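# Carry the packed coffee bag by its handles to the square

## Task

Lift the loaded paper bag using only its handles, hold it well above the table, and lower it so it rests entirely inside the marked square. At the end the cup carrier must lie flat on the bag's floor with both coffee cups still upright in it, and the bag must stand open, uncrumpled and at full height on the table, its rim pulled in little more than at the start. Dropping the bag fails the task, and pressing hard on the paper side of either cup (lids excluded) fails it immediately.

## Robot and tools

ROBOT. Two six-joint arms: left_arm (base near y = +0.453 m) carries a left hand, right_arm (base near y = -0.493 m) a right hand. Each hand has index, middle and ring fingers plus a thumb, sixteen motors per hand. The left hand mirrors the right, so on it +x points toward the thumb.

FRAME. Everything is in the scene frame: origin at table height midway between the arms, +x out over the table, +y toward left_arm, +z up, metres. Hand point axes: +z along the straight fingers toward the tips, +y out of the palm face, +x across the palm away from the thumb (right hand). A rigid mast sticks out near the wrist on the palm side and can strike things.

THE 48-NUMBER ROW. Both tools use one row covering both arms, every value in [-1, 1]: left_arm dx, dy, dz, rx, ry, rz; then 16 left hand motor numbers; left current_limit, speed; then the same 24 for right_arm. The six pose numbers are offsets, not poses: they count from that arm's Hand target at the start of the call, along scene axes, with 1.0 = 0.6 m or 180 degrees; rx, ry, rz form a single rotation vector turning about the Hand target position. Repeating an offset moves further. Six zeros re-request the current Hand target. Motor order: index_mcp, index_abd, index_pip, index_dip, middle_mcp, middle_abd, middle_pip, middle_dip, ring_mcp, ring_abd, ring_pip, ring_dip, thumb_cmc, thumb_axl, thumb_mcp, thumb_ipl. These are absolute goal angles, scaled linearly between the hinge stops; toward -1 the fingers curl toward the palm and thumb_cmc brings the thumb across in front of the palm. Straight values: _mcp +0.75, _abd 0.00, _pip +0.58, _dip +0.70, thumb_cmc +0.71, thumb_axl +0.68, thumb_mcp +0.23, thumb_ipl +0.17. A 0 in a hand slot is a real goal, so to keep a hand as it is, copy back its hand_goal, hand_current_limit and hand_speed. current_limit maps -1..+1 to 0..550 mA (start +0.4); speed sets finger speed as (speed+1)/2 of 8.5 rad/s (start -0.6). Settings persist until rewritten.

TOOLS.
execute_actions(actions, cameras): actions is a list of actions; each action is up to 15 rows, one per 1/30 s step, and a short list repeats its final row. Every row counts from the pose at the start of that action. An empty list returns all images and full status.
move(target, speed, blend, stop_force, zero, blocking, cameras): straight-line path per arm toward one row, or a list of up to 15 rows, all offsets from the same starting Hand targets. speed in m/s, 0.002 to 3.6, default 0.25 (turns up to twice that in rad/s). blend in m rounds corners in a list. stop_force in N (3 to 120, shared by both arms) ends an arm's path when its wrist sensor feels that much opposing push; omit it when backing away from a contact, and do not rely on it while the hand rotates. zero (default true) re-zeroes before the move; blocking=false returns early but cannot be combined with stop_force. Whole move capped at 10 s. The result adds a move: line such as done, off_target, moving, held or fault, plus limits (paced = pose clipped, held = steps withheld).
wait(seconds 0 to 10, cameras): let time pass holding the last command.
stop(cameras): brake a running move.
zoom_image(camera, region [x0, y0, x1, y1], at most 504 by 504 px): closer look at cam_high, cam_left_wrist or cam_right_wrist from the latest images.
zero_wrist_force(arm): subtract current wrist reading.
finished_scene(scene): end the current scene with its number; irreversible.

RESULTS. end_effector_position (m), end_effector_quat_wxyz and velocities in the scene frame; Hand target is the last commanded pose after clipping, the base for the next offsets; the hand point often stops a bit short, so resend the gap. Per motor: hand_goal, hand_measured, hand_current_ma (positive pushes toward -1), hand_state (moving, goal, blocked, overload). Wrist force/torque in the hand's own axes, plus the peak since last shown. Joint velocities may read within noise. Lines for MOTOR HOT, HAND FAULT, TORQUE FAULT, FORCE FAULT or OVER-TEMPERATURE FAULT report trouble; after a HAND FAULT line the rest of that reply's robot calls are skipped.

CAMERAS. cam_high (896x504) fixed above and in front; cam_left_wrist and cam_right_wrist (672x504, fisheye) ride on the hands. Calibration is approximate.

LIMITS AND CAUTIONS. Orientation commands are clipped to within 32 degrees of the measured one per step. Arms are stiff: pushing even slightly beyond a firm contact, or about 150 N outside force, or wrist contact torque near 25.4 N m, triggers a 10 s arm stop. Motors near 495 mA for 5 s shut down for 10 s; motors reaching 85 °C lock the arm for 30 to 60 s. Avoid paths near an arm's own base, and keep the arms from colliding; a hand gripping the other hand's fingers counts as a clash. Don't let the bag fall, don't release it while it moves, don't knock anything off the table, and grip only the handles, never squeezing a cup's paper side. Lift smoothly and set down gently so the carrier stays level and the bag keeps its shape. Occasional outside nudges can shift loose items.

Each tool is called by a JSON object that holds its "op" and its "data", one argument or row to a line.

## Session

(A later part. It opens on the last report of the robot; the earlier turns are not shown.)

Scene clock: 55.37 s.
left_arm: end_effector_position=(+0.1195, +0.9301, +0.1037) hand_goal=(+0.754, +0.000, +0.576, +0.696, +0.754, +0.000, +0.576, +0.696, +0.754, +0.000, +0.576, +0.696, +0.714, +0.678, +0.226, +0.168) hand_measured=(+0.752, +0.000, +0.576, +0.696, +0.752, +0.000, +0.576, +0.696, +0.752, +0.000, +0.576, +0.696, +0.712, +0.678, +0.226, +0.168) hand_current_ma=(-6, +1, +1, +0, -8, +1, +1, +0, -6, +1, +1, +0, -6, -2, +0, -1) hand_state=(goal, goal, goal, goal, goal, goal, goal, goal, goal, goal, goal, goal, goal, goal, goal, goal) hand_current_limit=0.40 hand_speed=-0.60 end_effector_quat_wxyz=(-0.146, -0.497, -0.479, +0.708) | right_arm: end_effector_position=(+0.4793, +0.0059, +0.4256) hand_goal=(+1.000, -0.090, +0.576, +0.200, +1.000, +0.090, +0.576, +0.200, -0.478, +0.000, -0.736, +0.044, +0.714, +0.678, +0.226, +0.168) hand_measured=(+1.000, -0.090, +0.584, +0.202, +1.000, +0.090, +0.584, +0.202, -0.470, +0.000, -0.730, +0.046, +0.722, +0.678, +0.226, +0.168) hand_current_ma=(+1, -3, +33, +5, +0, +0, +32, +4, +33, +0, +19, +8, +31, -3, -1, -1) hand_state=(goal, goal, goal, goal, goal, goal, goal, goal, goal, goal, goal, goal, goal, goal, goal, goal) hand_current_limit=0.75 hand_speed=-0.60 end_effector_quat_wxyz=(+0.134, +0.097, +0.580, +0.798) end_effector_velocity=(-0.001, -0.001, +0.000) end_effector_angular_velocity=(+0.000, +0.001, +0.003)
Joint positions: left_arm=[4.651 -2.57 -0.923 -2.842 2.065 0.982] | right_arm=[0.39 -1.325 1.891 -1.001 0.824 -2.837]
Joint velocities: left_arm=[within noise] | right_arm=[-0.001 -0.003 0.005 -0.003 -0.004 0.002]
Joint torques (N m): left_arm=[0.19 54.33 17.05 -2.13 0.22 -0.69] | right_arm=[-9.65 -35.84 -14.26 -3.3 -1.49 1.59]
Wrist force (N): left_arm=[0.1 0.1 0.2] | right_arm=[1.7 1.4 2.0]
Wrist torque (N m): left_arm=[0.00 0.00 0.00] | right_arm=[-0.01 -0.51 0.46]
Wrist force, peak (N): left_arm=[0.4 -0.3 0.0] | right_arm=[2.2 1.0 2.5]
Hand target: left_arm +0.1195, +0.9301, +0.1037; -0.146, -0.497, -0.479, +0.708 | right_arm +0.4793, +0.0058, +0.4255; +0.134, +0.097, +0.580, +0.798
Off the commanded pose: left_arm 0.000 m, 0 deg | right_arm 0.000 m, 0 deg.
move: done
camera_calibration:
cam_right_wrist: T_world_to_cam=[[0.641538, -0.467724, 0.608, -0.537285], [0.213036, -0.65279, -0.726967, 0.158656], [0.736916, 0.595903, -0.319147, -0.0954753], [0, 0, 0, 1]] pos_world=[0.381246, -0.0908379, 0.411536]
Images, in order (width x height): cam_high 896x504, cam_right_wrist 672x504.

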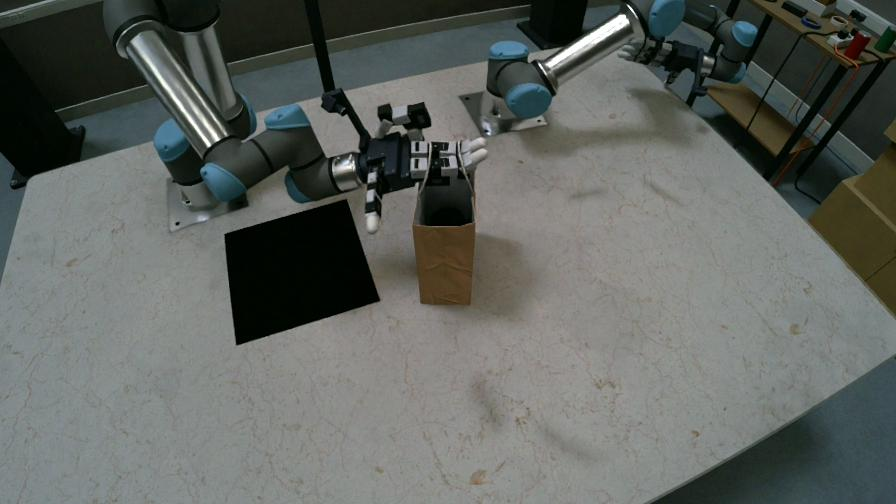

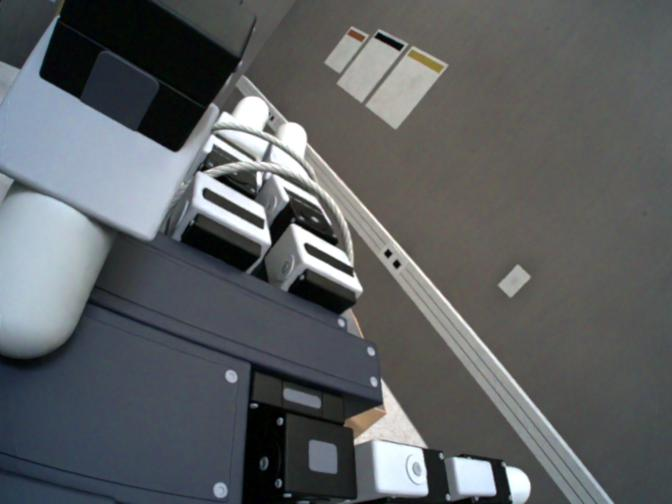

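{"op": "move", "data": {
  "target": [
    [0,0,0,0,0,0,0.754,0,0.576,0.696,0.754,0,0.576,0.696,0.754,0,0.576,0.696,0.714,0.678,0.226,0.168,0.4,-0.6,-0.0147,-0.0394,0,0,0,0,1,-0.09,0.576,0.2,1,0.09,0.576,0.2,-0.479,0,-0.737,0.043,0.714,0.678,0.226,0.168,0.75,-0.6],
    [0,0,0,0,0,0,0.754,0,0.576,0.696,0.754,0,0.576,0.696,0.754,0,0.576,0.696,0.714,0.678,0.226,0.168,0.4,-0.6,-0.0147,-0.0394,0,0,0,0,1,-0.09,0.576,0.2,1,0.09,0.576,0.2,-0.890,0,0.139,-0.464,0.714,0.678,0.226,0.168,0.75,-0.6]
  ],
  "cameras": ["cam_high","cam_right_wrist"],
  "speed": 0.04
}}

{"op": "zoom_image", "data": {
  "camera": "cam_high",
  "region": [350, 100, 500, 320]
}}

{"op": "zoom_image", "data": {
  "camera": "cam_right_wrist",
  "region": [60, 40, 400, 320]
}}

Scene clock: 58.13 s.
left_arm: end_effector_position=(+0.1195, +0.9301, +0.1037) hand_goal=(+0.754, +0.000, +0.576, +0.696, +0.754, +0.000, +0.576, +0.696, +0.754, +0.000, +0.576, +0.696, +0.714, +0.678, +0.226, +0.168) hand_measured=(+0.752, +0.000, +0.576, +0.696, +0.752, +0.000, +0.576, +0.696, +0.752, +0.000, +0.576, +0.696, +0.712, +0.678, +0.226, +0.168) hand_current_ma=(-6, +1, +1, +0, -8, +1, +1, +0, -6, +1, +1, +0, -6, -2, +0, -1) hand_state=(goal, goal, goal, goal, goal, goal, goal, goal, goal, goal, goal, goal, goal, goal, goal, goal) hand_current_limit=0.40 hand_speed=-0.60 end_effector_quat_wxyz=(-0.146, -0.497, -0.479, +0.708) | right_arm: end_effector_position=(+0.4705, -0.0179, +0.4255) hand_goal=(+1.000, -0.090, +0.576, +0.200, +1.000, +0.090, +0.576, +0.200, -0.890, +0.000, +0.140, -0.464, +0.714, +0.678, +0.226, +0.168) hand_measured=(+1.000, -0.090, +0.584, +0.202, +1.000, +0.090, +0.584, +0.202, -0.894, +0.000, +0.132, -0.466, +0.722, +0.678, +0.226, +0.168) hand_current_ma=(+1, -3, +33, +5, +0, +0, +32, +4, -16, +0, -28, -10, +31, -3, -1, -1) hand_state=(goal, goal, goal, goal, goal, goal, goal, goal, goal, goal, goal, goal, goal, goal, goal, goal) hand_current_limit=0.75 hand_speed=-0.60 end_effector_quat_wxyz=(+0.134, +0.097, +0.580, +0.798)
Joint positions: left_arm=[4.651 -2.57 -0.923 -2.842 2.065 0.982] | right_arm=[0.351 -1.375 1.958 -1.033 0.789 -2.814]
Joint torques (N m): left_arm=[0 54.44 16.62 -2.02 0.08 -0.75] | right_arm=[10.31 -19.66 -33.42 -0.87 3.06 -1.05]
Wrist force (N): left_arm=[-0.1 -0.2 0.0] | right_arm=[2.0 0.6 2.2]
Wrist torque (N m): left_arm=[-0.02 0.02 -0.01] | right_arm=[0.02 -0.56 0.38]
Wrist force, peak (N): left_arm=[0.5 -0.2 0.6] | right_arm=[2.1 1.7 2.0]
Hand target: left_arm +0.1195, +0.9301, +0.1037; -0.146, -0.497, -0.479, +0.708 | right_arm +0.4705, -0.0179, +0.4255; +0.134, +0.097, +0.580, +0.798
Off the commanded pose: left_arm 0.000 m, 0 deg | right_arm 0.000 m, 0 deg.
move: done
camera_calibration:
cam_right_wrist: T_world_to_cam=[[0.641583, -0.467687, 0.60798, -0.542776], [0.212982, -0.652833, -0.726944, 0.145], [0.736892, 0.595884, -0.319237, -0.0747643], [0, 0, 0, 1]] pos_world=[0.372446, -0.114638, 0.411536]
Images, in order (width x height): cam_high 896x504, cam_right_wrist 672x504.

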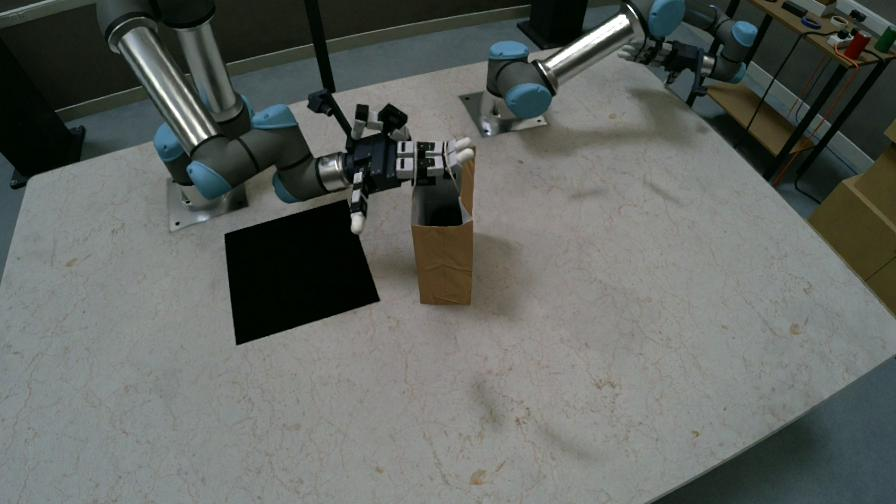

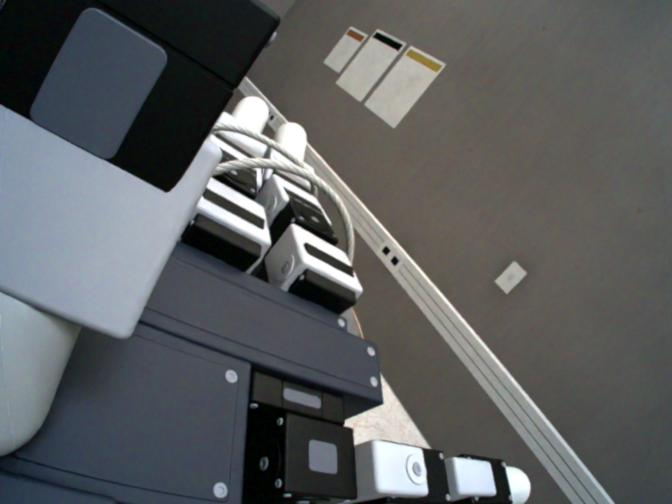

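Scaled by 2.291.

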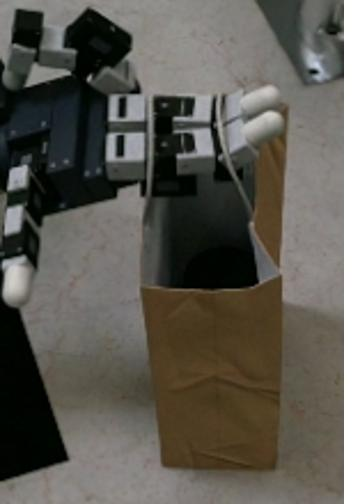

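Scaled by 1.482 from the camera's 672x504 image, which has a finer 960x720 frame.

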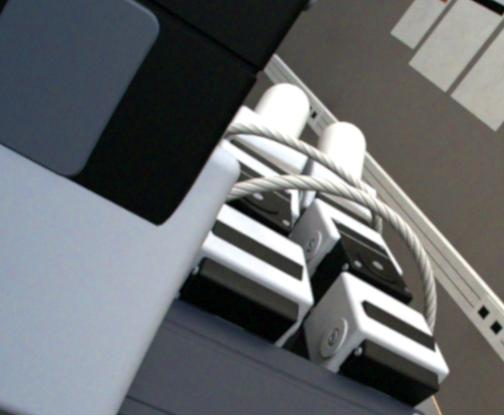

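{"op": "move", "data": {
  "target": [0,0,0,0,0,0,0.754,0,0.576,0.696,0.754,0,0.576,0.696,0.754,0,0.576,0.696,0.714,0.678,0.226,0.168,0.4,-0.6,0.017,0.0647,0,0,0,0,1,-0.09,0.576,0.2,1,0.09,0.576,0.2,-0.890,0,0.139,-0.464,0.714,0.678,0.226,0.168,0.75,-0.6],
  "cameras": ["cam_high","cam_right_wrist"],
  "speed": 0.04
}}

{"op": "zoom_image", "data": {
  "camera": "cam_high",
  "region": [380, 100, 510, 240]
}}

{"op": "zoom_image", "data": {
  "camera": "cam_right_wrist",
  "region": [160, 80, 400, 320]
}}

Scene clock: 59.63 s.
left_arm: end_effector_position=(+0.1195, +0.9301, +0.1037) hand_goal=(+0.754, +0.000, +0.576, +0.696, +0.754, +0.000, +0.576, +0.696, +0.754, +0.000, +0.576, +0.696, +0.714, +0.678, +0.226, +0.168) hand_measured=(+0.752, +0.000, +0.576, +0.696, +0.752, +0.000, +0.576, +0.696, +0.752, +0.000, +0.576, +0.696, +0.712, +0.678, +0.226, +0.168) hand_current_ma=(-6, +1, +1, +0, -8, +1, +1, +0, -6, +1, +1, +0, -6, -2, +0, -1) hand_state=(goal, goal, goal, goal, goal, goal, goal, goal, goal, goal, goal, goal, goal, goal, goal, goal) hand_current_limit=0.40 hand_speed=-0.60 end_effector_quat_wxyz=(-0.146, -0.497, -0.479, +0.708) | right_arm: end_effector_position=(+0.4807, +0.0210, +0.4256) hand_goal=(+1.000, -0.090, +0.576, +0.200, +1.000, +0.090, +0.576, +0.200, -0.890, +0.000, +0.140, -0.464, +0.714, +0.678, +0.226, +0.168) hand_measured=(+1.000, -0.090, +0.584, +0.202, +1.000, +0.090, +0.584, +0.202, -0.894, +0.000, +0.132, -0.466, +0.722, +0.678, +0.226, +0.168) hand_current_ma=(+1, -3, +33, +5, +0, +0, +32, +4, -16, +0, -28, -10, +31, -3, -1, -1) hand_state=(goal, goal, goal, goal, goal, goal, goal, goal, goal, goal, goal, goal, goal, goal, goal, goal) hand_current_limit=0.75 hand_speed=-0.60 end_effector_quat_wxyz=(+0.134, +0.097, +0.580, +0.798) end_effector_velocity=(-0.001, -0.002, +0.002) end_effector_angular_velocity=(+0.001, -0.002, +0.002)
Joint positions: left_arm=[4.651 -2.57 -0.923 -2.842 2.065 0.982] | right_arm=[0.417 -1.3 1.856 -0.981 0.848 -2.852]
Joint velocities: left_arm=[within noise] | right_arm=[-0.003 -0.005 0.004 -0.003 -0.004 0.003]
Joint torques (N m): left_arm=[-1.28 54.69 17.46 -2.06 0.13 -0.86] | right_arm=[-11.39 -37.35 -13.97 -2.91 -1.83 1.62]
Wrist force (N): left_arm=[-0.1 -0.2 0.1] | right_arm=[2.1 1.5 1.6]
Wrist torque (N m): left_arm=[-0.02 0.02 -0.01] | right_arm=[0.00 -0.55 0.50]
Wrist force, peak (N): left_arm=[0.6 -0.2 0.2] | right_arm=[2.0 1.7 2.1]
Hand target: left_arm +0.1195, +0.9301, +0.1037; -0.146, -0.497, -0.479, +0.708 | right_arm +0.4807, +0.0209, +0.4255; +0.134, +0.097, +0.580, +0.798
Off the commanded pose: left_arm 0.000 m, 0 deg | right_arm 0.000 m, 0 deg.
move: done
camera_calibration:
cam_right_wrist: T_world_to_cam=[[0.641538, -0.467724, 0.608, -0.531056], [0.213036, -0.65279, -0.726967, 0.168236], [0.736916, 0.595903, -0.319147, -0.105431], [0, 0, 0, 1]] pos_world=[0.382546, -0.0757379, 0.411536]
Images, in order (width x height): cam_high 896x504, cam_right_wrist 672x504.

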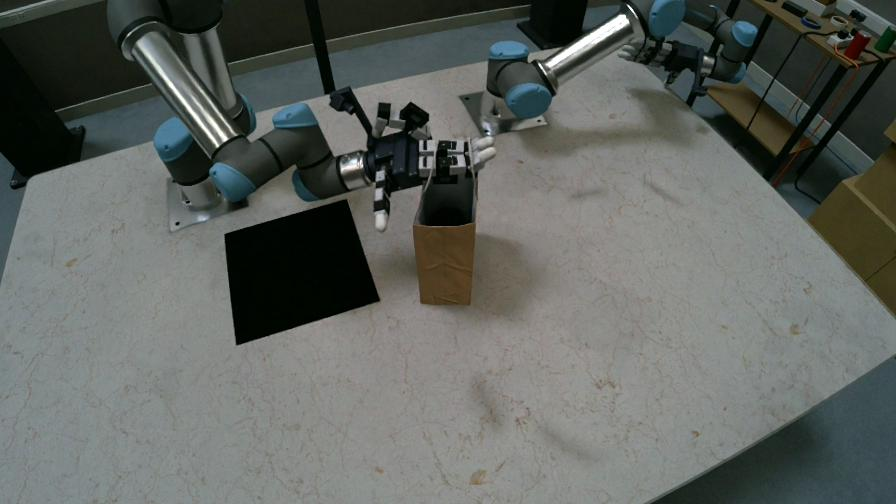

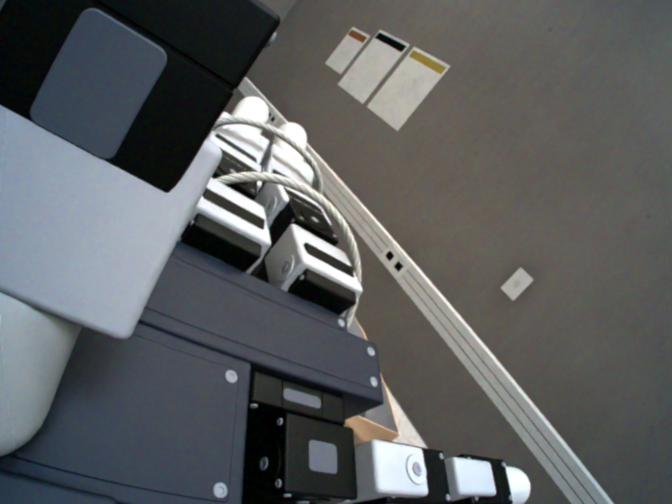

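Scaled by 3.600.

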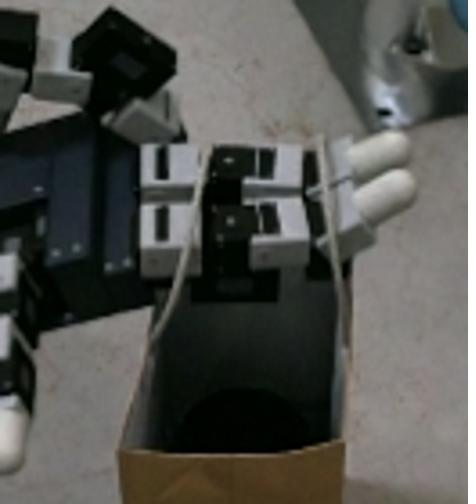

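Scaled by 2.100 from the camera's 672x504 image, which has a finer 960x720 frame.

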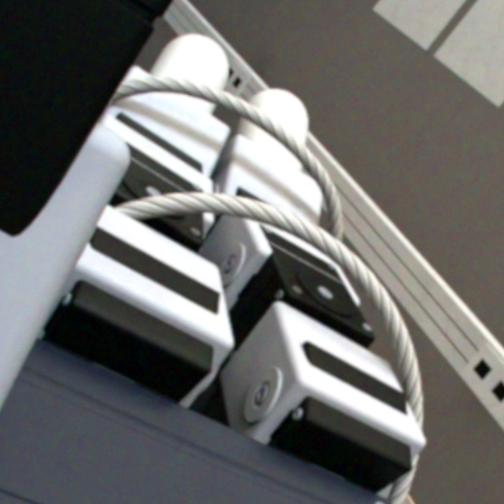

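{"op": "move", "data": {
  "target": [0,0,0,0,0,0,0.754,0,0.576,0.696,0.754,0,0.576,0.696,0.754,0,0.576,0.696,0.714,0.678,0.226,0.168,0.4,-0.6,0.0081,0.0236,0,0,0,0,1,-0.09,0.576,0.2,1,0.09,0.576,0.2,-0.890,0,0.139,-0.464,0.714,0.678,0.226,0.168,0.75,-0.6],
  "cameras": ["cam_high","cam_right_wrist"],
  "speed": 0.04
}}

{"op": "zoom_image", "data": {
  "camera": "cam_high",
  "region": [380, 100, 510, 240]
}}

{"op": "zoom_image", "data": {
  "camera": "cam_right_wrist",
  "region": [160, 80, 400, 320]
}}

Scene clock: 60.80 s.
left_arm: end_effector_position=(+0.1195, +0.9301, +0.1037) hand_goal=(+0.754, +0.000, +0.576, +0.696, +0.754, +0.000, +0.576, +0.696, +0.754, +0.000, +0.576, +0.696, +0.714, +0.678, +0.226, +0.168) hand_measured=(+0.752, +0.000, +0.576, +0.696, +0.752, +0.000, +0.576, +0.696, +0.752, +0.000, +0.576, +0.696, +0.712, +0.678, +0.226, +0.168) hand_current_ma=(-6, +1, +1, +0, -8, +1, +1, +0, -6, +1, +1, +0, -6, -2, +0, -1) hand_state=(goal, goal, goal, goal, goal, goal, goal, goal, goal, goal, goal, goal, goal, goal, goal, goal) hand_current_limit=0.40 hand_speed=-0.60 end_effector_quat_wxyz=(-0.146, -0.497, -0.479, +0.708) | right_arm: end_effector_position=(+0.4855, +0.0352, +0.4256) hand_goal=(+1.000, -0.090, +0.576, +0.200, +1.000, +0.090, +0.576, +0.200, -0.890, +0.000, +0.140, -0.464, +0.714, +0.678, +0.226, +0.168) hand_measured=(+1.000, -0.090, +0.584, +0.202, +1.000, +0.090, +0.584, +0.202, -0.894, +0.000, +0.132, -0.466, +0.722, +0.678, +0.226, +0.168) hand_current_ma=(+1, -2, +32, +5, +0, +0, +32, +4, -17, +0, -28, -10, +31, -3, -1, -1) hand_state=(goal, goal, goal, goal, goal, goal, goal, goal, goal, goal, goal, goal, goal, goal, goal, goal) hand_current_limit=0.75 hand_speed=-0.60 end_effector_quat_wxyz=(+0.134, +0.097, +0.580, +0.798)
Joint positions: left_arm=[4.651 -2.57 -0.923 -2.842 2.065 0.982] | right_arm=[0.437 -1.27 1.816 -0.962 0.867 -2.863]
Joint torques (N m): left_arm=[-0.49 54.03 17.02 -2.03 0.07 -0.79] | right_arm=[-10.25 -39.07 -13.08 -3.26 -1.63 1.52]
Wrist force (N): left_arm=[0.2 -0.2 0.0] | right_arm=[2.1 1.6 1.5]
Wrist torque (N m): left_arm=[-0.02 -0.03 0.03] | right_arm=[0.03 -0.54 0.50]
Wrist force, peak (N): left_arm=[0.1 -0.4 0.3] | right_arm=[2.3 1.7 1.7]
Hand target: left_arm +0.1195, +0.9301, +0.1037; -0.146, -0.497, -0.479, +0.708 | right_arm +0.4856, +0.0351, +0.4255; +0.134, +0.097, +0.580, +0.798
Off the commanded pose: left_arm 0.000 m, 0 deg | right_arm 0.000 m, 0 deg.
move: done
camera_calibration:
cam_right_wrist: T_world_to_cam=[[0.641538, -0.467724, 0.608, -0.527558], [0.213036, -0.65279, -0.726967, 0.176462], [0.736916, 0.595903, -0.319147, -0.117504], [0, 0, 0, 1]] pos_world=[0.387446, -0.0615379, 0.411536]
Images, in order (width x height): cam_high 896x504, cam_right_wrist 672x504.

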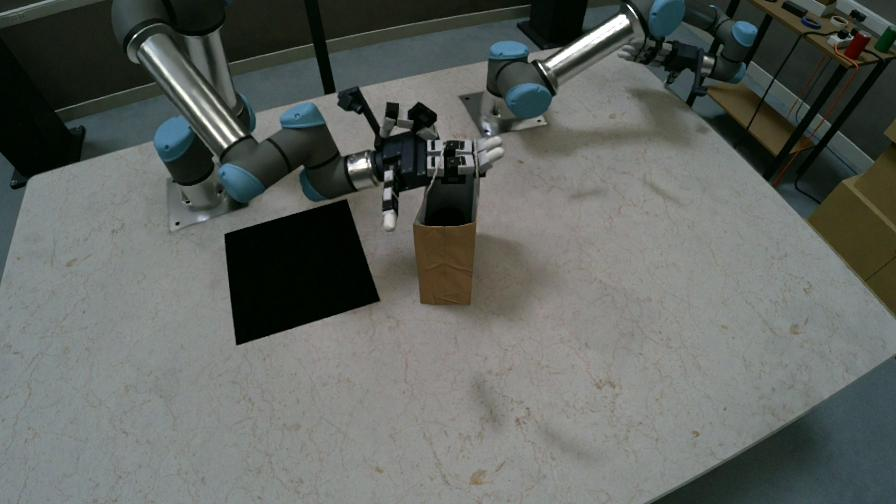

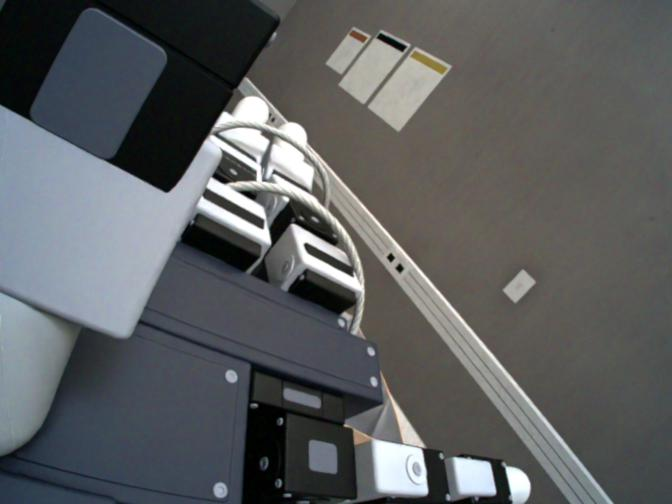

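Scaled by 3.600.

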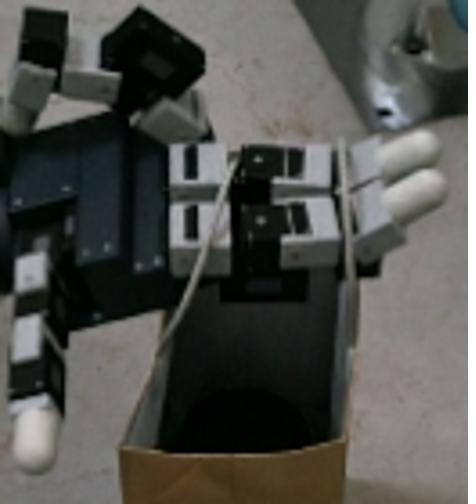

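Scaled by 2.100 from the camera's 672x504 image, which has a finer 960x720 frame.

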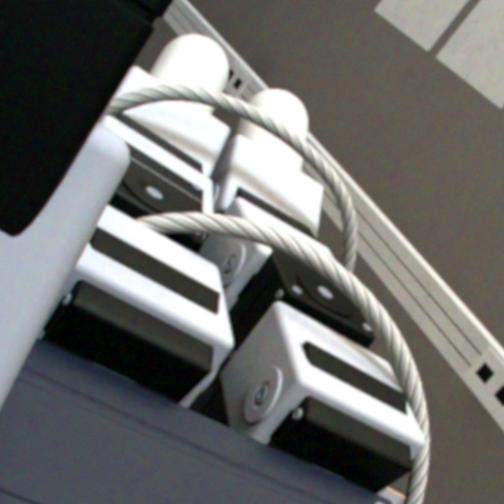

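{"op": "move", "data": {
  "target": [
    [0,0,0,0,0,0,0.754,0,0.576,0.696,0.754,0,0.576,0.696,0.754,0,0.576,0.696,0.714,0.678,0.226,0.168,0.4,-0.6,0,0,0,0,0,0,1,-0.09,0.576,0.696,1,0.09,0.576,0.696,-0.890,0,0.139,-0.464,0.714,0.678,0.226,0.168,0.75,-0.6],
    [0,0,0,0,0,0,0.754,0,0.576,0.696,0.754,0,0.576,0.696,0.754,0,0.576,0.696,0.714,0.678,0.226,0.168,0.4,-0.6,-0.0597,-0.1733,0,0,0,0,1,-0.09,0.576,0.696,1,0.09,0.576,0.696,-0.890,0,0.139,-0.464,0.714,0.678,0.226,0.168,0.75,-0.6]
  ],
  "cameras": ["cam_high","cam_right_wrist"],
  "speed": 0.05
}}

{"op": "zoom_image", "data": {
  "camera": "cam_high",
  "region": [380, 100, 510, 240]
}}

{"op": "zoom_image", "data": {
  "camera": "cam_right_wrist",
  "region": [160, 80, 400, 320]
}}

Scene clock: 65.20 s.
left_arm: end_effector_position=(+0.1195, +0.9301, +0.1037) hand_goal=(+0.754, +0.000, +0.576, +0.696, +0.754, +0.000, +0.576, +0.696, +0.754, +0.000, +0.576, +0.696, +0.714, +0.678, +0.226, +0.168) hand_measured=(+0.752, +0.000, +0.576, +0.696, +0.752, +0.000, +0.576, +0.696, +0.752, +0.000, +0.576, +0.696, +0.712, +0.678, +0.226, +0.168) hand_current_ma=(-6, +1, +1, +0, -8, +1, +1, +0, -6, +1, +1, +0, -6, -2, +0, -1) hand_state=(goal, goal, goal, goal, goal, goal, goal, goal, goal, goal, goal, goal, goal, goal, goal, goal) hand_current_limit=0.40 hand_speed=-0.60 end_effector_quat_wxyz=(-0.146, -0.497, -0.479, +0.708) | right_arm: end_effector_position=(+0.4497, -0.0690, +0.4255) hand_goal=(+1.000, -0.090, +0.576, +0.696, +1.000, +0.090, +0.576, +0.696, -0.890, +0.000, +0.140, -0.464, +0.714, +0.678, +0.226, +0.168) hand_measured=(+1.000, -0.090, +0.584, +0.694, +1.000, +0.090, +0.584, +0.694, -0.894, +0.000, +0.132, -0.466, +0.722, +0.678, +0.226, +0.168) hand_current_ma=(+1, -2, +31, -8, +0, +0, +31, -8, -17, +0, -28, -10, +31, -3, -1, -1) hand_state=(goal, goal, goal, goal, goal, goal, goal, goal, goal, goal, goal, goal, goal, goal, goal, goal) hand_current_limit=0.75 hand_speed=-0.60 end_effector_quat_wxyz=(+0.134, +0.097, +0.580, +0.798) end_effector_velocity=(+0.001, +0.001, +0.000) end_effector_angular_velocity=(+0.001, +0.001, -0.003)
Joint positions: left_arm=[4.651 -2.57 -0.923 -2.842 2.065 0.982] | right_arm=[0.256 -1.49 2.1 -1.107 0.704 -2.75]
Joint velocities: left_arm=[within noise] | right_arm=[0.002 0.003 -0.005 0.005 0.006 -0.003]
Joint torques (N m): left_arm=[-1.39 55.12 17.21 -2.17 0.06 -0.85] | right_arm=[10.31 -14.04 -29.52 -0.87 3.01 -1.32]
Wrist force (N): left_arm=[0.1 0.0 0.0] | right_arm=[1.9 1.4 2.2]
Wrist torque (N m): left_arm=[0.00 -0.01 0.01] | right_arm=[-0.02 -0.55 0.37]
Wrist force, peak (N): left_arm=[0.5 0.0 0.4] | right_arm=[2.2 1.9 2.1]
Hand target: left_arm +0.1195, +0.9301, +0.1037; -0.146, -0.497, -0.479, +0.708 | right_arm +0.4497, -0.0689, +0.4255; +0.134, +0.097, +0.580, +0.798
Off the commanded pose: left_arm 0.000 m, 0 deg | right_arm 0.000 m, 0 deg.
move: done
camera_calibration:
cam_right_wrist: T_world_to_cam=[[0.641583, -0.467687, 0.60798, -0.55333], [0.212982, -0.652833, -0.726944, 0.11607], [0.736892, 0.595884, -0.319237, -0.0289872], [0, 0, 0, 1]] pos_world=[0.351646, -0.165738, 0.411536]
Images, in order (width x height): cam_high 896x504, cam_right_wrist 672x504.

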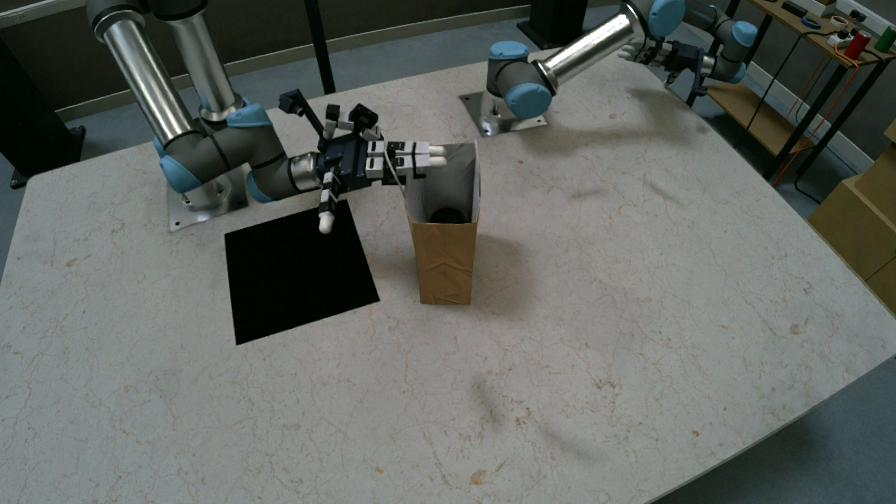

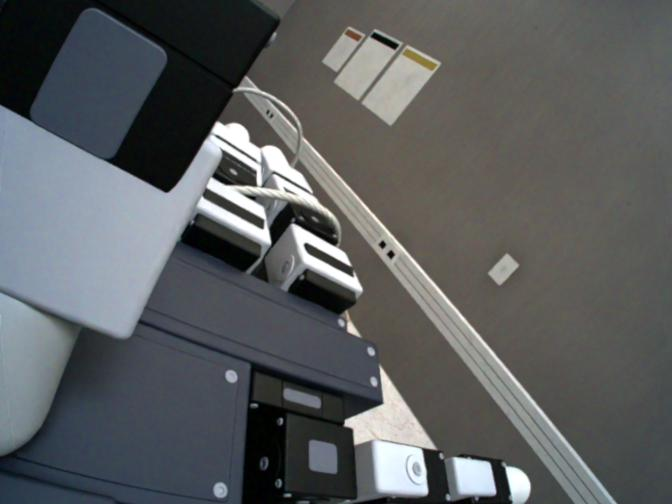

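Scaled by 3.600.

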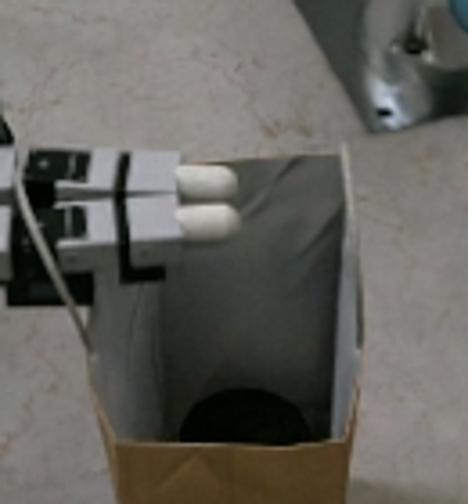

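Scaled by 2.100 from the camera's 672x504 image, which has a finer 960x720 frame.

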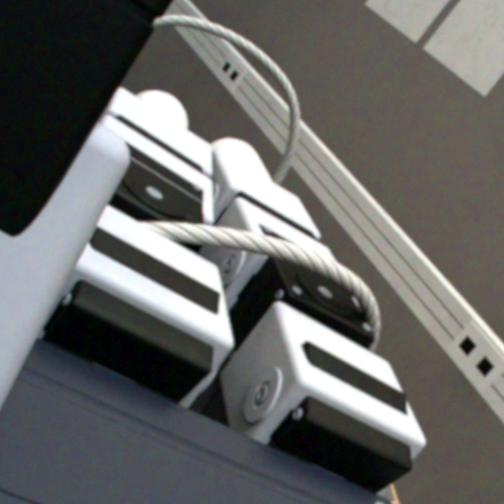

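{"op": "move", "data": {
  "target": [0,0,0,0,0,0,0.754,0,0.576,0.696,0.754,0,0.576,0.696,0.754,0,0.576,0.696,0.714,0.678,0.226,0.168,0.4,-0.6,0.0126,-0.0043,-0.005,0,0,0,1,-0.09,0.576,0.696,1,0.09,0.576,0.696,-0.890,0,0.139,-0.464,0.714,0.678,0.226,0.168,0.75,-0.6],
  "cameras": ["cam_high","cam_right_wrist"],
  "speed": 0.03
}}

{"op": "zoom_image", "data": {
  "camera": "cam_high",
  "region": [360, 100, 490, 240]
}}

{"op": "zoom_image", "data": {
  "camera": "cam_right_wrist",
  "region": [160, 80, 400, 320]
}}

Scene clock: 67.63 s.
left_arm: end_effector_position=(+0.1195, +0.9301, +0.1037) hand_goal=(+0.754, +0.000, +0.576, +0.696, +0.754, +0.000, +0.576, +0.696, +0.754, +0.000, +0.576, +0.696, +0.714, +0.678, +0.226, +0.168) hand_measured=(+0.752, +0.000, +0.576, +0.696, +0.752, +0.000, +0.576, +0.696, +0.752, +0.000, +0.576, +0.696, +0.712, +0.678, +0.226, +0.168) hand_current_ma=(-6, +1, +1, +0, -8, +1, +1, +0, -6, +1, +1, +0, -6, -2, +0, -1) hand_state=(goal, goal, goal, goal, goal, goal, goal, goal, goal, goal, goal, goal, goal, goal, goal, goal) hand_current_limit=0.40 hand_speed=-0.60 end_effector_quat_wxyz=(-0.146, -0.497, -0.479, +0.708) | right_arm: end_effector_position=(+0.4574, -0.0715, +0.4225) hand_goal=(+1.000, -0.090, +0.576, +0.696, +1.000, +0.090, +0.576, +0.696, -0.890, +0.000, +0.140, -0.464, +0.714, +0.678, +0.226, +0.168) hand_measured=(+1.000, -0.090, +0.584, +0.694, +1.000, +0.090, +0.584, +0.694, -0.894, +0.000, +0.132, -0.466, +0.722, +0.678, +0.226, +0.168) hand_current_ma=(+1, -2, +31, -8, +0, +0, +31, -8, -17, +0, -28, -10, +31, -3, -1, -1) hand_state=(goal, goal, goal, goal, goal, goal, goal, goal, goal, goal, goal, goal, goal, goal, goal, goal) hand_current_limit=0.75 hand_speed=-0.60 end_effector_quat_wxyz=(+0.134, +0.097, +0.580, +0.798)
Joint positions: left_arm=[4.651 -2.57 -0.923 -2.842 2.065 0.982] | right_arm=[0.244 -1.475 2.094 -1.122 0.694 -2.741]
Joint torques (N m): left_arm=[-0.09 54.8 17.49 -2.13 -0.12 -0.88] | right_arm=[7.76 -30.33 -23.84 -1.38 1.1 -0.48]
Wrist force (N): left_arm=[-0.1 -0.3 -0.2] | right_arm=[2.1 1.5 1.9]
Wrist torque (N m): left_arm=[-0.02 0.00 0.00] | right_arm=[-0.01 -0.56 0.34]
Wrist force, peak (N): left_arm=[0.2 -0.3 0.4] | right_arm=[2.6 1.3 2.1]
Hand target: left_arm +0.1195, +0.9301, +0.1037; -0.146, -0.497, -0.479, +0.708 | right_arm +0.4573, -0.0715, +0.4225; +0.134, +0.097, +0.580, +0.798
Off the commanded pose: left_arm 0.000 m, 0 deg | right_arm 0.000 m, 0 deg.
move: done
camera_calibration:
cam_right_wrist: T_world_to_cam=[[0.641583, -0.467687, 0.60798, -0.557615], [0.212982, -0.652833, -0.726944, 0.110617], [0.736892, 0.595884, -0.319237, -0.0341293], [0, 0, 0, 1]] pos_world=[0.359346, -0.168238, 0.408536]
Images, in order (width x height): cam_high 896x504, cam_right_wrist 672x504.

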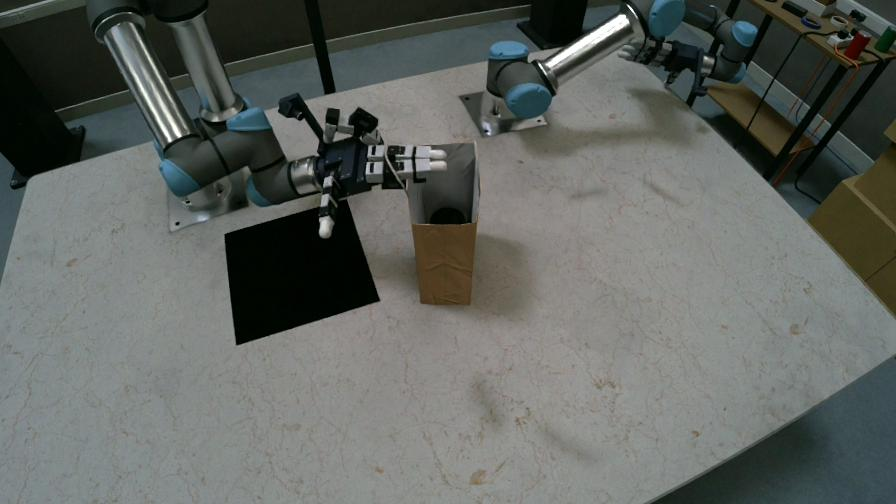

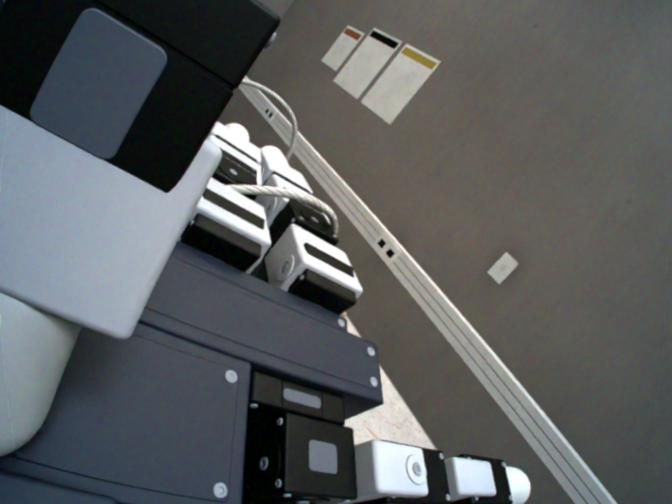

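Scaled by 3.600.

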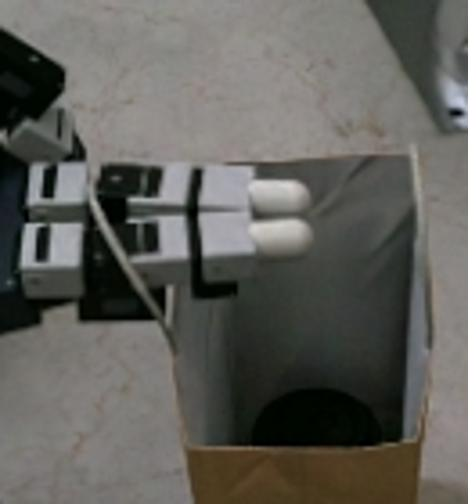

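Scaled by 2.100 from the camera's 672x504 image, which has a finer 960x720 frame.

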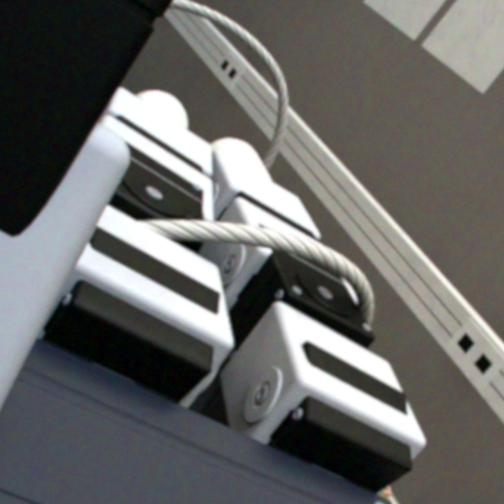

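{"op": "move", "data": {
  "target": [
    [0,0,0,0,0,0,0.754,0,0.576,0.696,0.754,0,0.576,0.696,0.754,0,0.576,0.696,0.714,0.678,0.226,0.168,0.4,-0.6,0.0163,0.0473,0,0,0,0,1,-0.13,0.576,0.696,1,0.13,0.576,0.696,-0.98,0,0.139,-0.464,0.714,0.678,0.226,0.168,0.75,-0.6],
    [0,0,0,0,0,0,0.754,0,0.576,0.696,0.754,0,0.576,0.696,0.754,0,0.576,0.696,0.714,0.678,0.226,0.168,0.4,-0.6,0.0163,0.0473,-0.008,0,0,0,1,-0.13,0.576,0.696,1,0.13,0.576,0.696,-0.98,0,0.139,-0.464,0.714,0.678,0.226,0.168,0.75,-0.6]
  ],
  "cameras": ["cam_high","cam_right_wrist"],
  "speed": 0.04
}}

{"op": "zoom_image", "data": {
  "camera": "cam_high",
  "region": [360, 100, 490, 240]
}}

{"op": "zoom_image", "data": {
  "camera": "cam_right_wrist",
  "region": [160, 80, 400, 320]
}}

Scene clock: 69.37 s.
left_arm: end_effector_position=(+0.1195, +0.9301, +0.1037) hand_goal=(+0.754, +0.000, +0.576, +0.696, +0.754, +0.000, +0.576, +0.696, +0.754, +0.000, +0.576, +0.696, +0.714, +0.678, +0.226, +0.168) hand_measured=(+0.752, +0.000, +0.576, +0.696, +0.752, +0.000, +0.576, +0.696, +0.752, +0.000, +0.576, +0.696, +0.712, +0.678, +0.226, +0.168) hand_current_ma=(-6, +1, +1, +0, -8, +1, +1, +0, -6, +1, +1, +0, -6, -2, +0, -1) hand_state=(goal, goal, goal, goal, goal, goal, goal, goal, goal, goal, goal, goal, goal, goal, goal, goal) hand_current_limit=0.40 hand_speed=-0.60 end_effector_quat_wxyz=(-0.146, -0.497, -0.479, +0.708) | right_arm: end_effector_position=(+0.4671, -0.0431, +0.4176) hand_goal=(+1.000, -0.130, +0.576, +0.696, +1.000, +0.130, +0.576, +0.696, -0.980, +0.000, +0.140, -0.464, +0.714, +0.678, +0.226, +0.168) hand_measured=(+1.000, -0.096, +0.584, +0.694, +1.000, +0.096, +0.584, +0.694, -0.914, +0.000, +0.146, -0.470, +0.722, +0.678, +0.226, +0.168) hand_current_ma=(+1, +130, +31, -8, +0, -128, +31, -8, +316, +0, +27, -27, +31, -3, -1, -1) hand_state=(goal, blocked, goal, goal, goal, blocked, goal, goal, blocked, goal, goal, goal, goal, goal, goal, goal) hand_current_limit=0.75 hand_speed=-0.60 end_effector_quat_wxyz=(+0.134, +0.097, +0.580, +0.798)
Joint positions: left_arm=[4.651 -2.57 -0.923 -2.842 2.065 0.982] | right_arm=[0.301 -1.408 2.026 -1.091 0.744 -2.782]
Joint torques (N m): left_arm=[-0.15 54.49 17.2 -2.01 0.15 -0.84] | right_arm=[-10.11 -33.27 -31.86 -0.85 -1.47 1.48]
Wrist force (N): left_arm=[0.4 -0.1 0.1] | right_arm=[2.0 1.6 1.9]
Wrist torque (N m): left_arm=[-0.02 -0.05 0.04] | right_arm=[0.01 -0.56 0.44]
Wrist force, peak (N): left_arm=[0.3 -0.2 0.5] | right_arm=[2.0 2.6 2.1]
Hand target: left_arm +0.1195, +0.9301, +0.1037; -0.146, -0.497, -0.479, +0.708 | right_arm +0.4671, -0.0431, +0.4177; +0.134, +0.097, +0.580, +0.798
Off the commanded pose: left_arm 0.000 m, 0 deg | right_arm 0.000 m, 0 deg.
move: done
camera_calibration:
cam_right_wrist: T_world_to_cam=[[0.641737, -0.467629, 0.607863, -0.547515], [0.21284, -0.652869, -0.726953, 0.123602], [0.736799, 0.59589, -0.319441, -0.0595735], [0, 0, 0, 1]] pos_world=[0.368947, -0.139838, 0.403637]
Images, in order (width x height): cam_high 896x504, cam_right_wrist 672x504.

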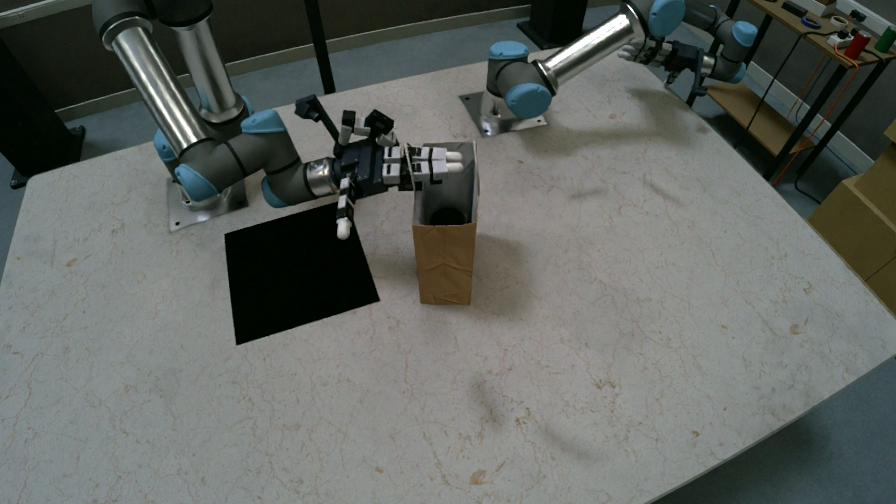

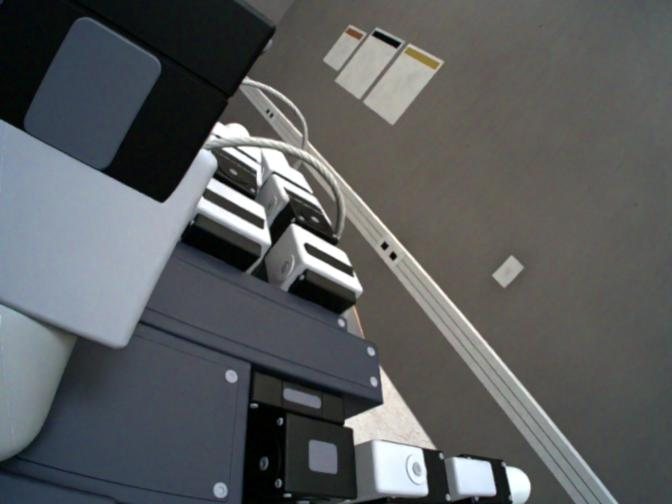

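Scaled by 3.600.

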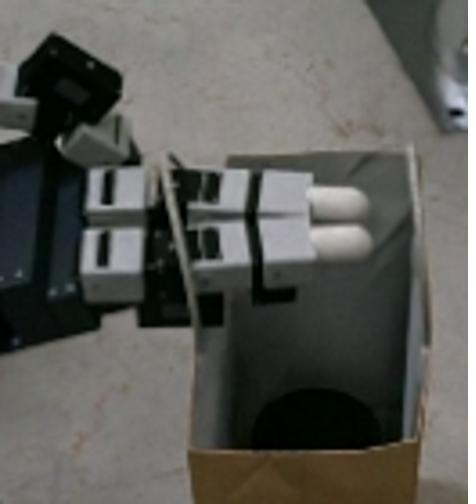

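Scaled by 2.100 from the camera's 672x504 image, which has a finer 960x720 frame.

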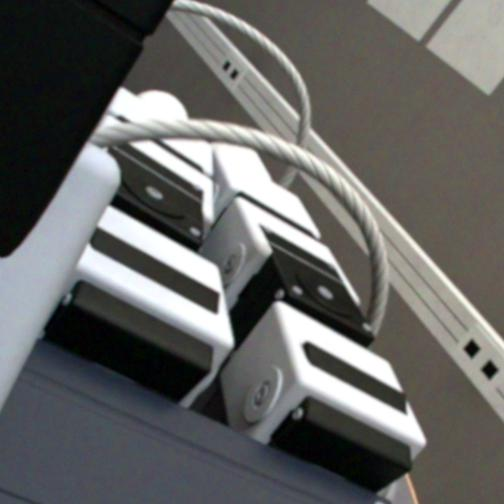

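{"op": "move", "data": {
  "target": [0,0,0,0,0,0,0.754,0,0.576,0.696,0.754,0,0.576,0.696,0.754,0,0.576,0.696,0.714,0.678,0.226,0.168,0.4,-0.6,0.0163,0.0473,0.004,0,0,0,1,-0.1,0.576,0.696,1,0.1,0.576,0.696,-0.90,0,0.139,-0.464,0.714,0.678,0.226,0.168,0.75,-0.6],
  "cameras": ["cam_high","cam_right_wrist"],
  "speed": 0.04
}}

{"op": "zoom_image", "data": {
  "camera": "cam_high",
  "region": [370, 100, 500, 240]
}}

{"op": "zoom_image", "data": {
  "camera": "cam_right_wrist",
  "region": [160, 80, 400, 320]
}}

Scene clock: 70.83 s.
left_arm: end_effector_position=(+0.1195, +0.9301, +0.1037) hand_goal=(+0.754, +0.000, +0.576, +0.696, +0.754, +0.000, +0.576, +0.696, +0.754, +0.000, +0.576, +0.696, +0.714, +0.678, +0.226, +0.168) hand_measured=(+0.752, +0.000, +0.576, +0.696, +0.752, +0.000, +0.576, +0.696, +0.752, +0.000, +0.576, +0.696, +0.712, +0.678, +0.226, +0.168) hand_current_ma=(-6, +1, +1, +0, -8, +1, +1, +0, -6, +1, +1, +0, -6, -2, +0, -1) hand_state=(goal, goal, goal, goal, goal, goal, goal, goal, goal, goal, goal, goal, goal, goal, goal, goal) hand_current_limit=0.40 hand_speed=-0.60 end_effector_quat_wxyz=(-0.146, -0.497, -0.479, +0.708) | right_arm: end_effector_position=(+0.4768, -0.0146, +0.4202) hand_goal=(+1.000, -0.100, +0.576, +0.696, +1.000, +0.100, +0.576, +0.696, -0.900, +0.000, +0.140, -0.464, +0.714, +0.678, +0.226, +0.168) hand_measured=(+1.000, -0.092, +0.584, +0.694, +1.000, +0.092, +0.584, +0.694, -0.902, +0.000, +0.140, -0.470, +0.722, +0.678, +0.226, +0.168) hand_current_ma=(+1, +27, +31, -8, +0, -26, +31, -8, -9, +0, +1, -22, +31, -3, -1, -1) hand_state=(goal, goal, goal, goal, goal, goal, goal, goal, goal, goal, goal, goal, goal, goal, goal, goal) hand_current_limit=0.75 hand_speed=-0.60 end_effector_quat_wxyz=(+0.134, +0.097, +0.580, +0.798)
Joint positions: left_arm=[4.651 -2.57 -0.923 -2.842 2.065 0.982] | right_arm=[0.352 -1.352 1.946 -1.043 0.79 -2.815]
Joint torques (N m): left_arm=[-0.03 54.81 17.71 -2.12 0.13 -0.93] | right_arm=[-11.33 -34.76 -11.64 -3.14 -1.54 1.45]
Wrist force (N): left_arm=[0.0 0.1 -0.1] | right_arm=[1.9 1.4 2.0]
Wrist torque (N m): left_arm=[0.02 -0.01 0.00] | right_arm=[-0.03 -0.53 0.47]
Wrist force, peak (N): left_arm=[0.2 -0.3 0.3] | right_arm=[2.2 1.9 2.2]
Hand target: left_arm +0.1195, +0.9301, +0.1037; -0.146, -0.497, -0.479, +0.708 | right_arm +0.4769, -0.0147, +0.4201; +0.134, +0.097, +0.580, +0.798
Off the commanded pose: left_arm 0.000 m, 0 deg | right_arm 0.000 m, 0 deg.
move: done
camera_calibration:
cam_right_wrist: T_world_to_cam=[[0.641538, -0.467724, 0.608, -0.541986], [0.213036, -0.65279, -0.726967, 0.141881], [0.736916, 0.595903, -0.319147, -0.0831404], [0, 0, 0, 1]] pos_world=[0.378746, -0.111338, 0.406136]
Images, in order (width x height): cam_high 896x504, cam_right_wrist 672x504.

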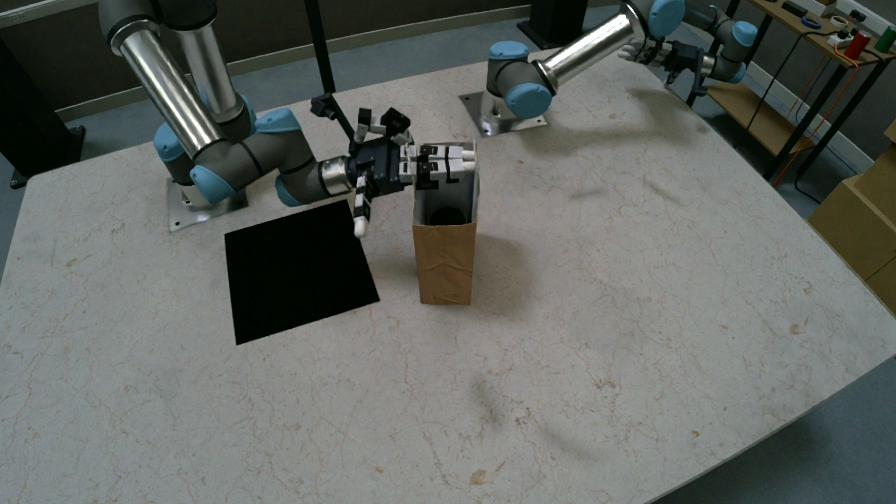

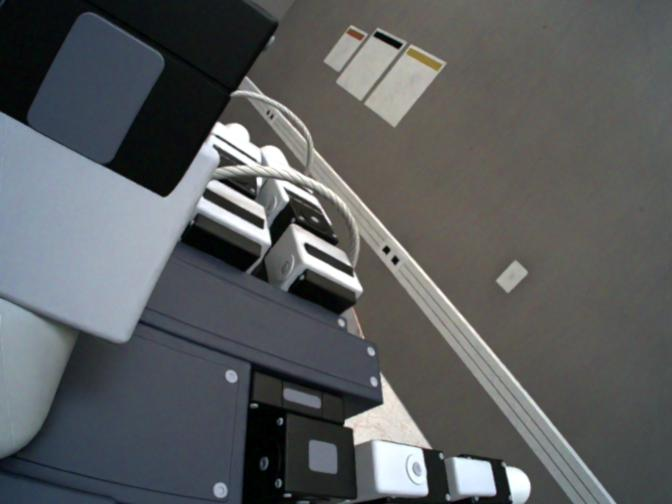

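Scaled by 3.600.

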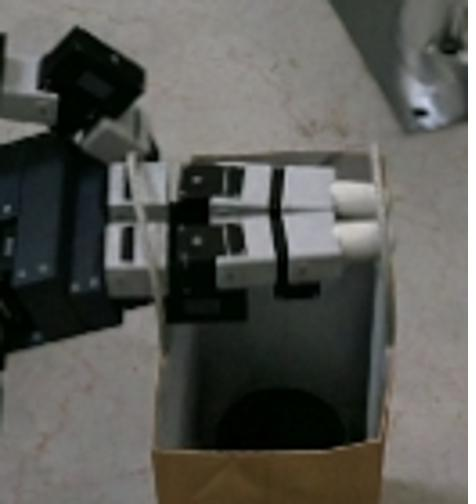

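Scaled by 2.100 from the camera's 672x504 image, which has a finer 960x720 frame.

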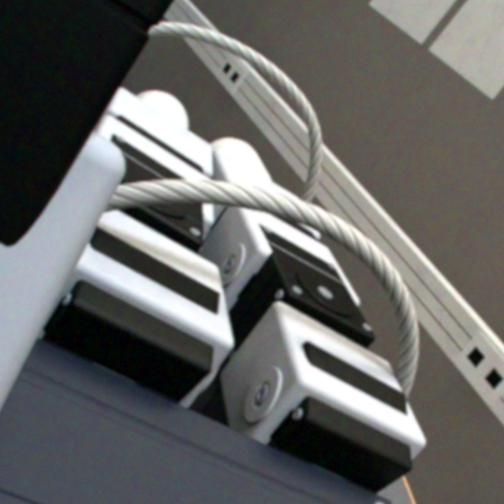

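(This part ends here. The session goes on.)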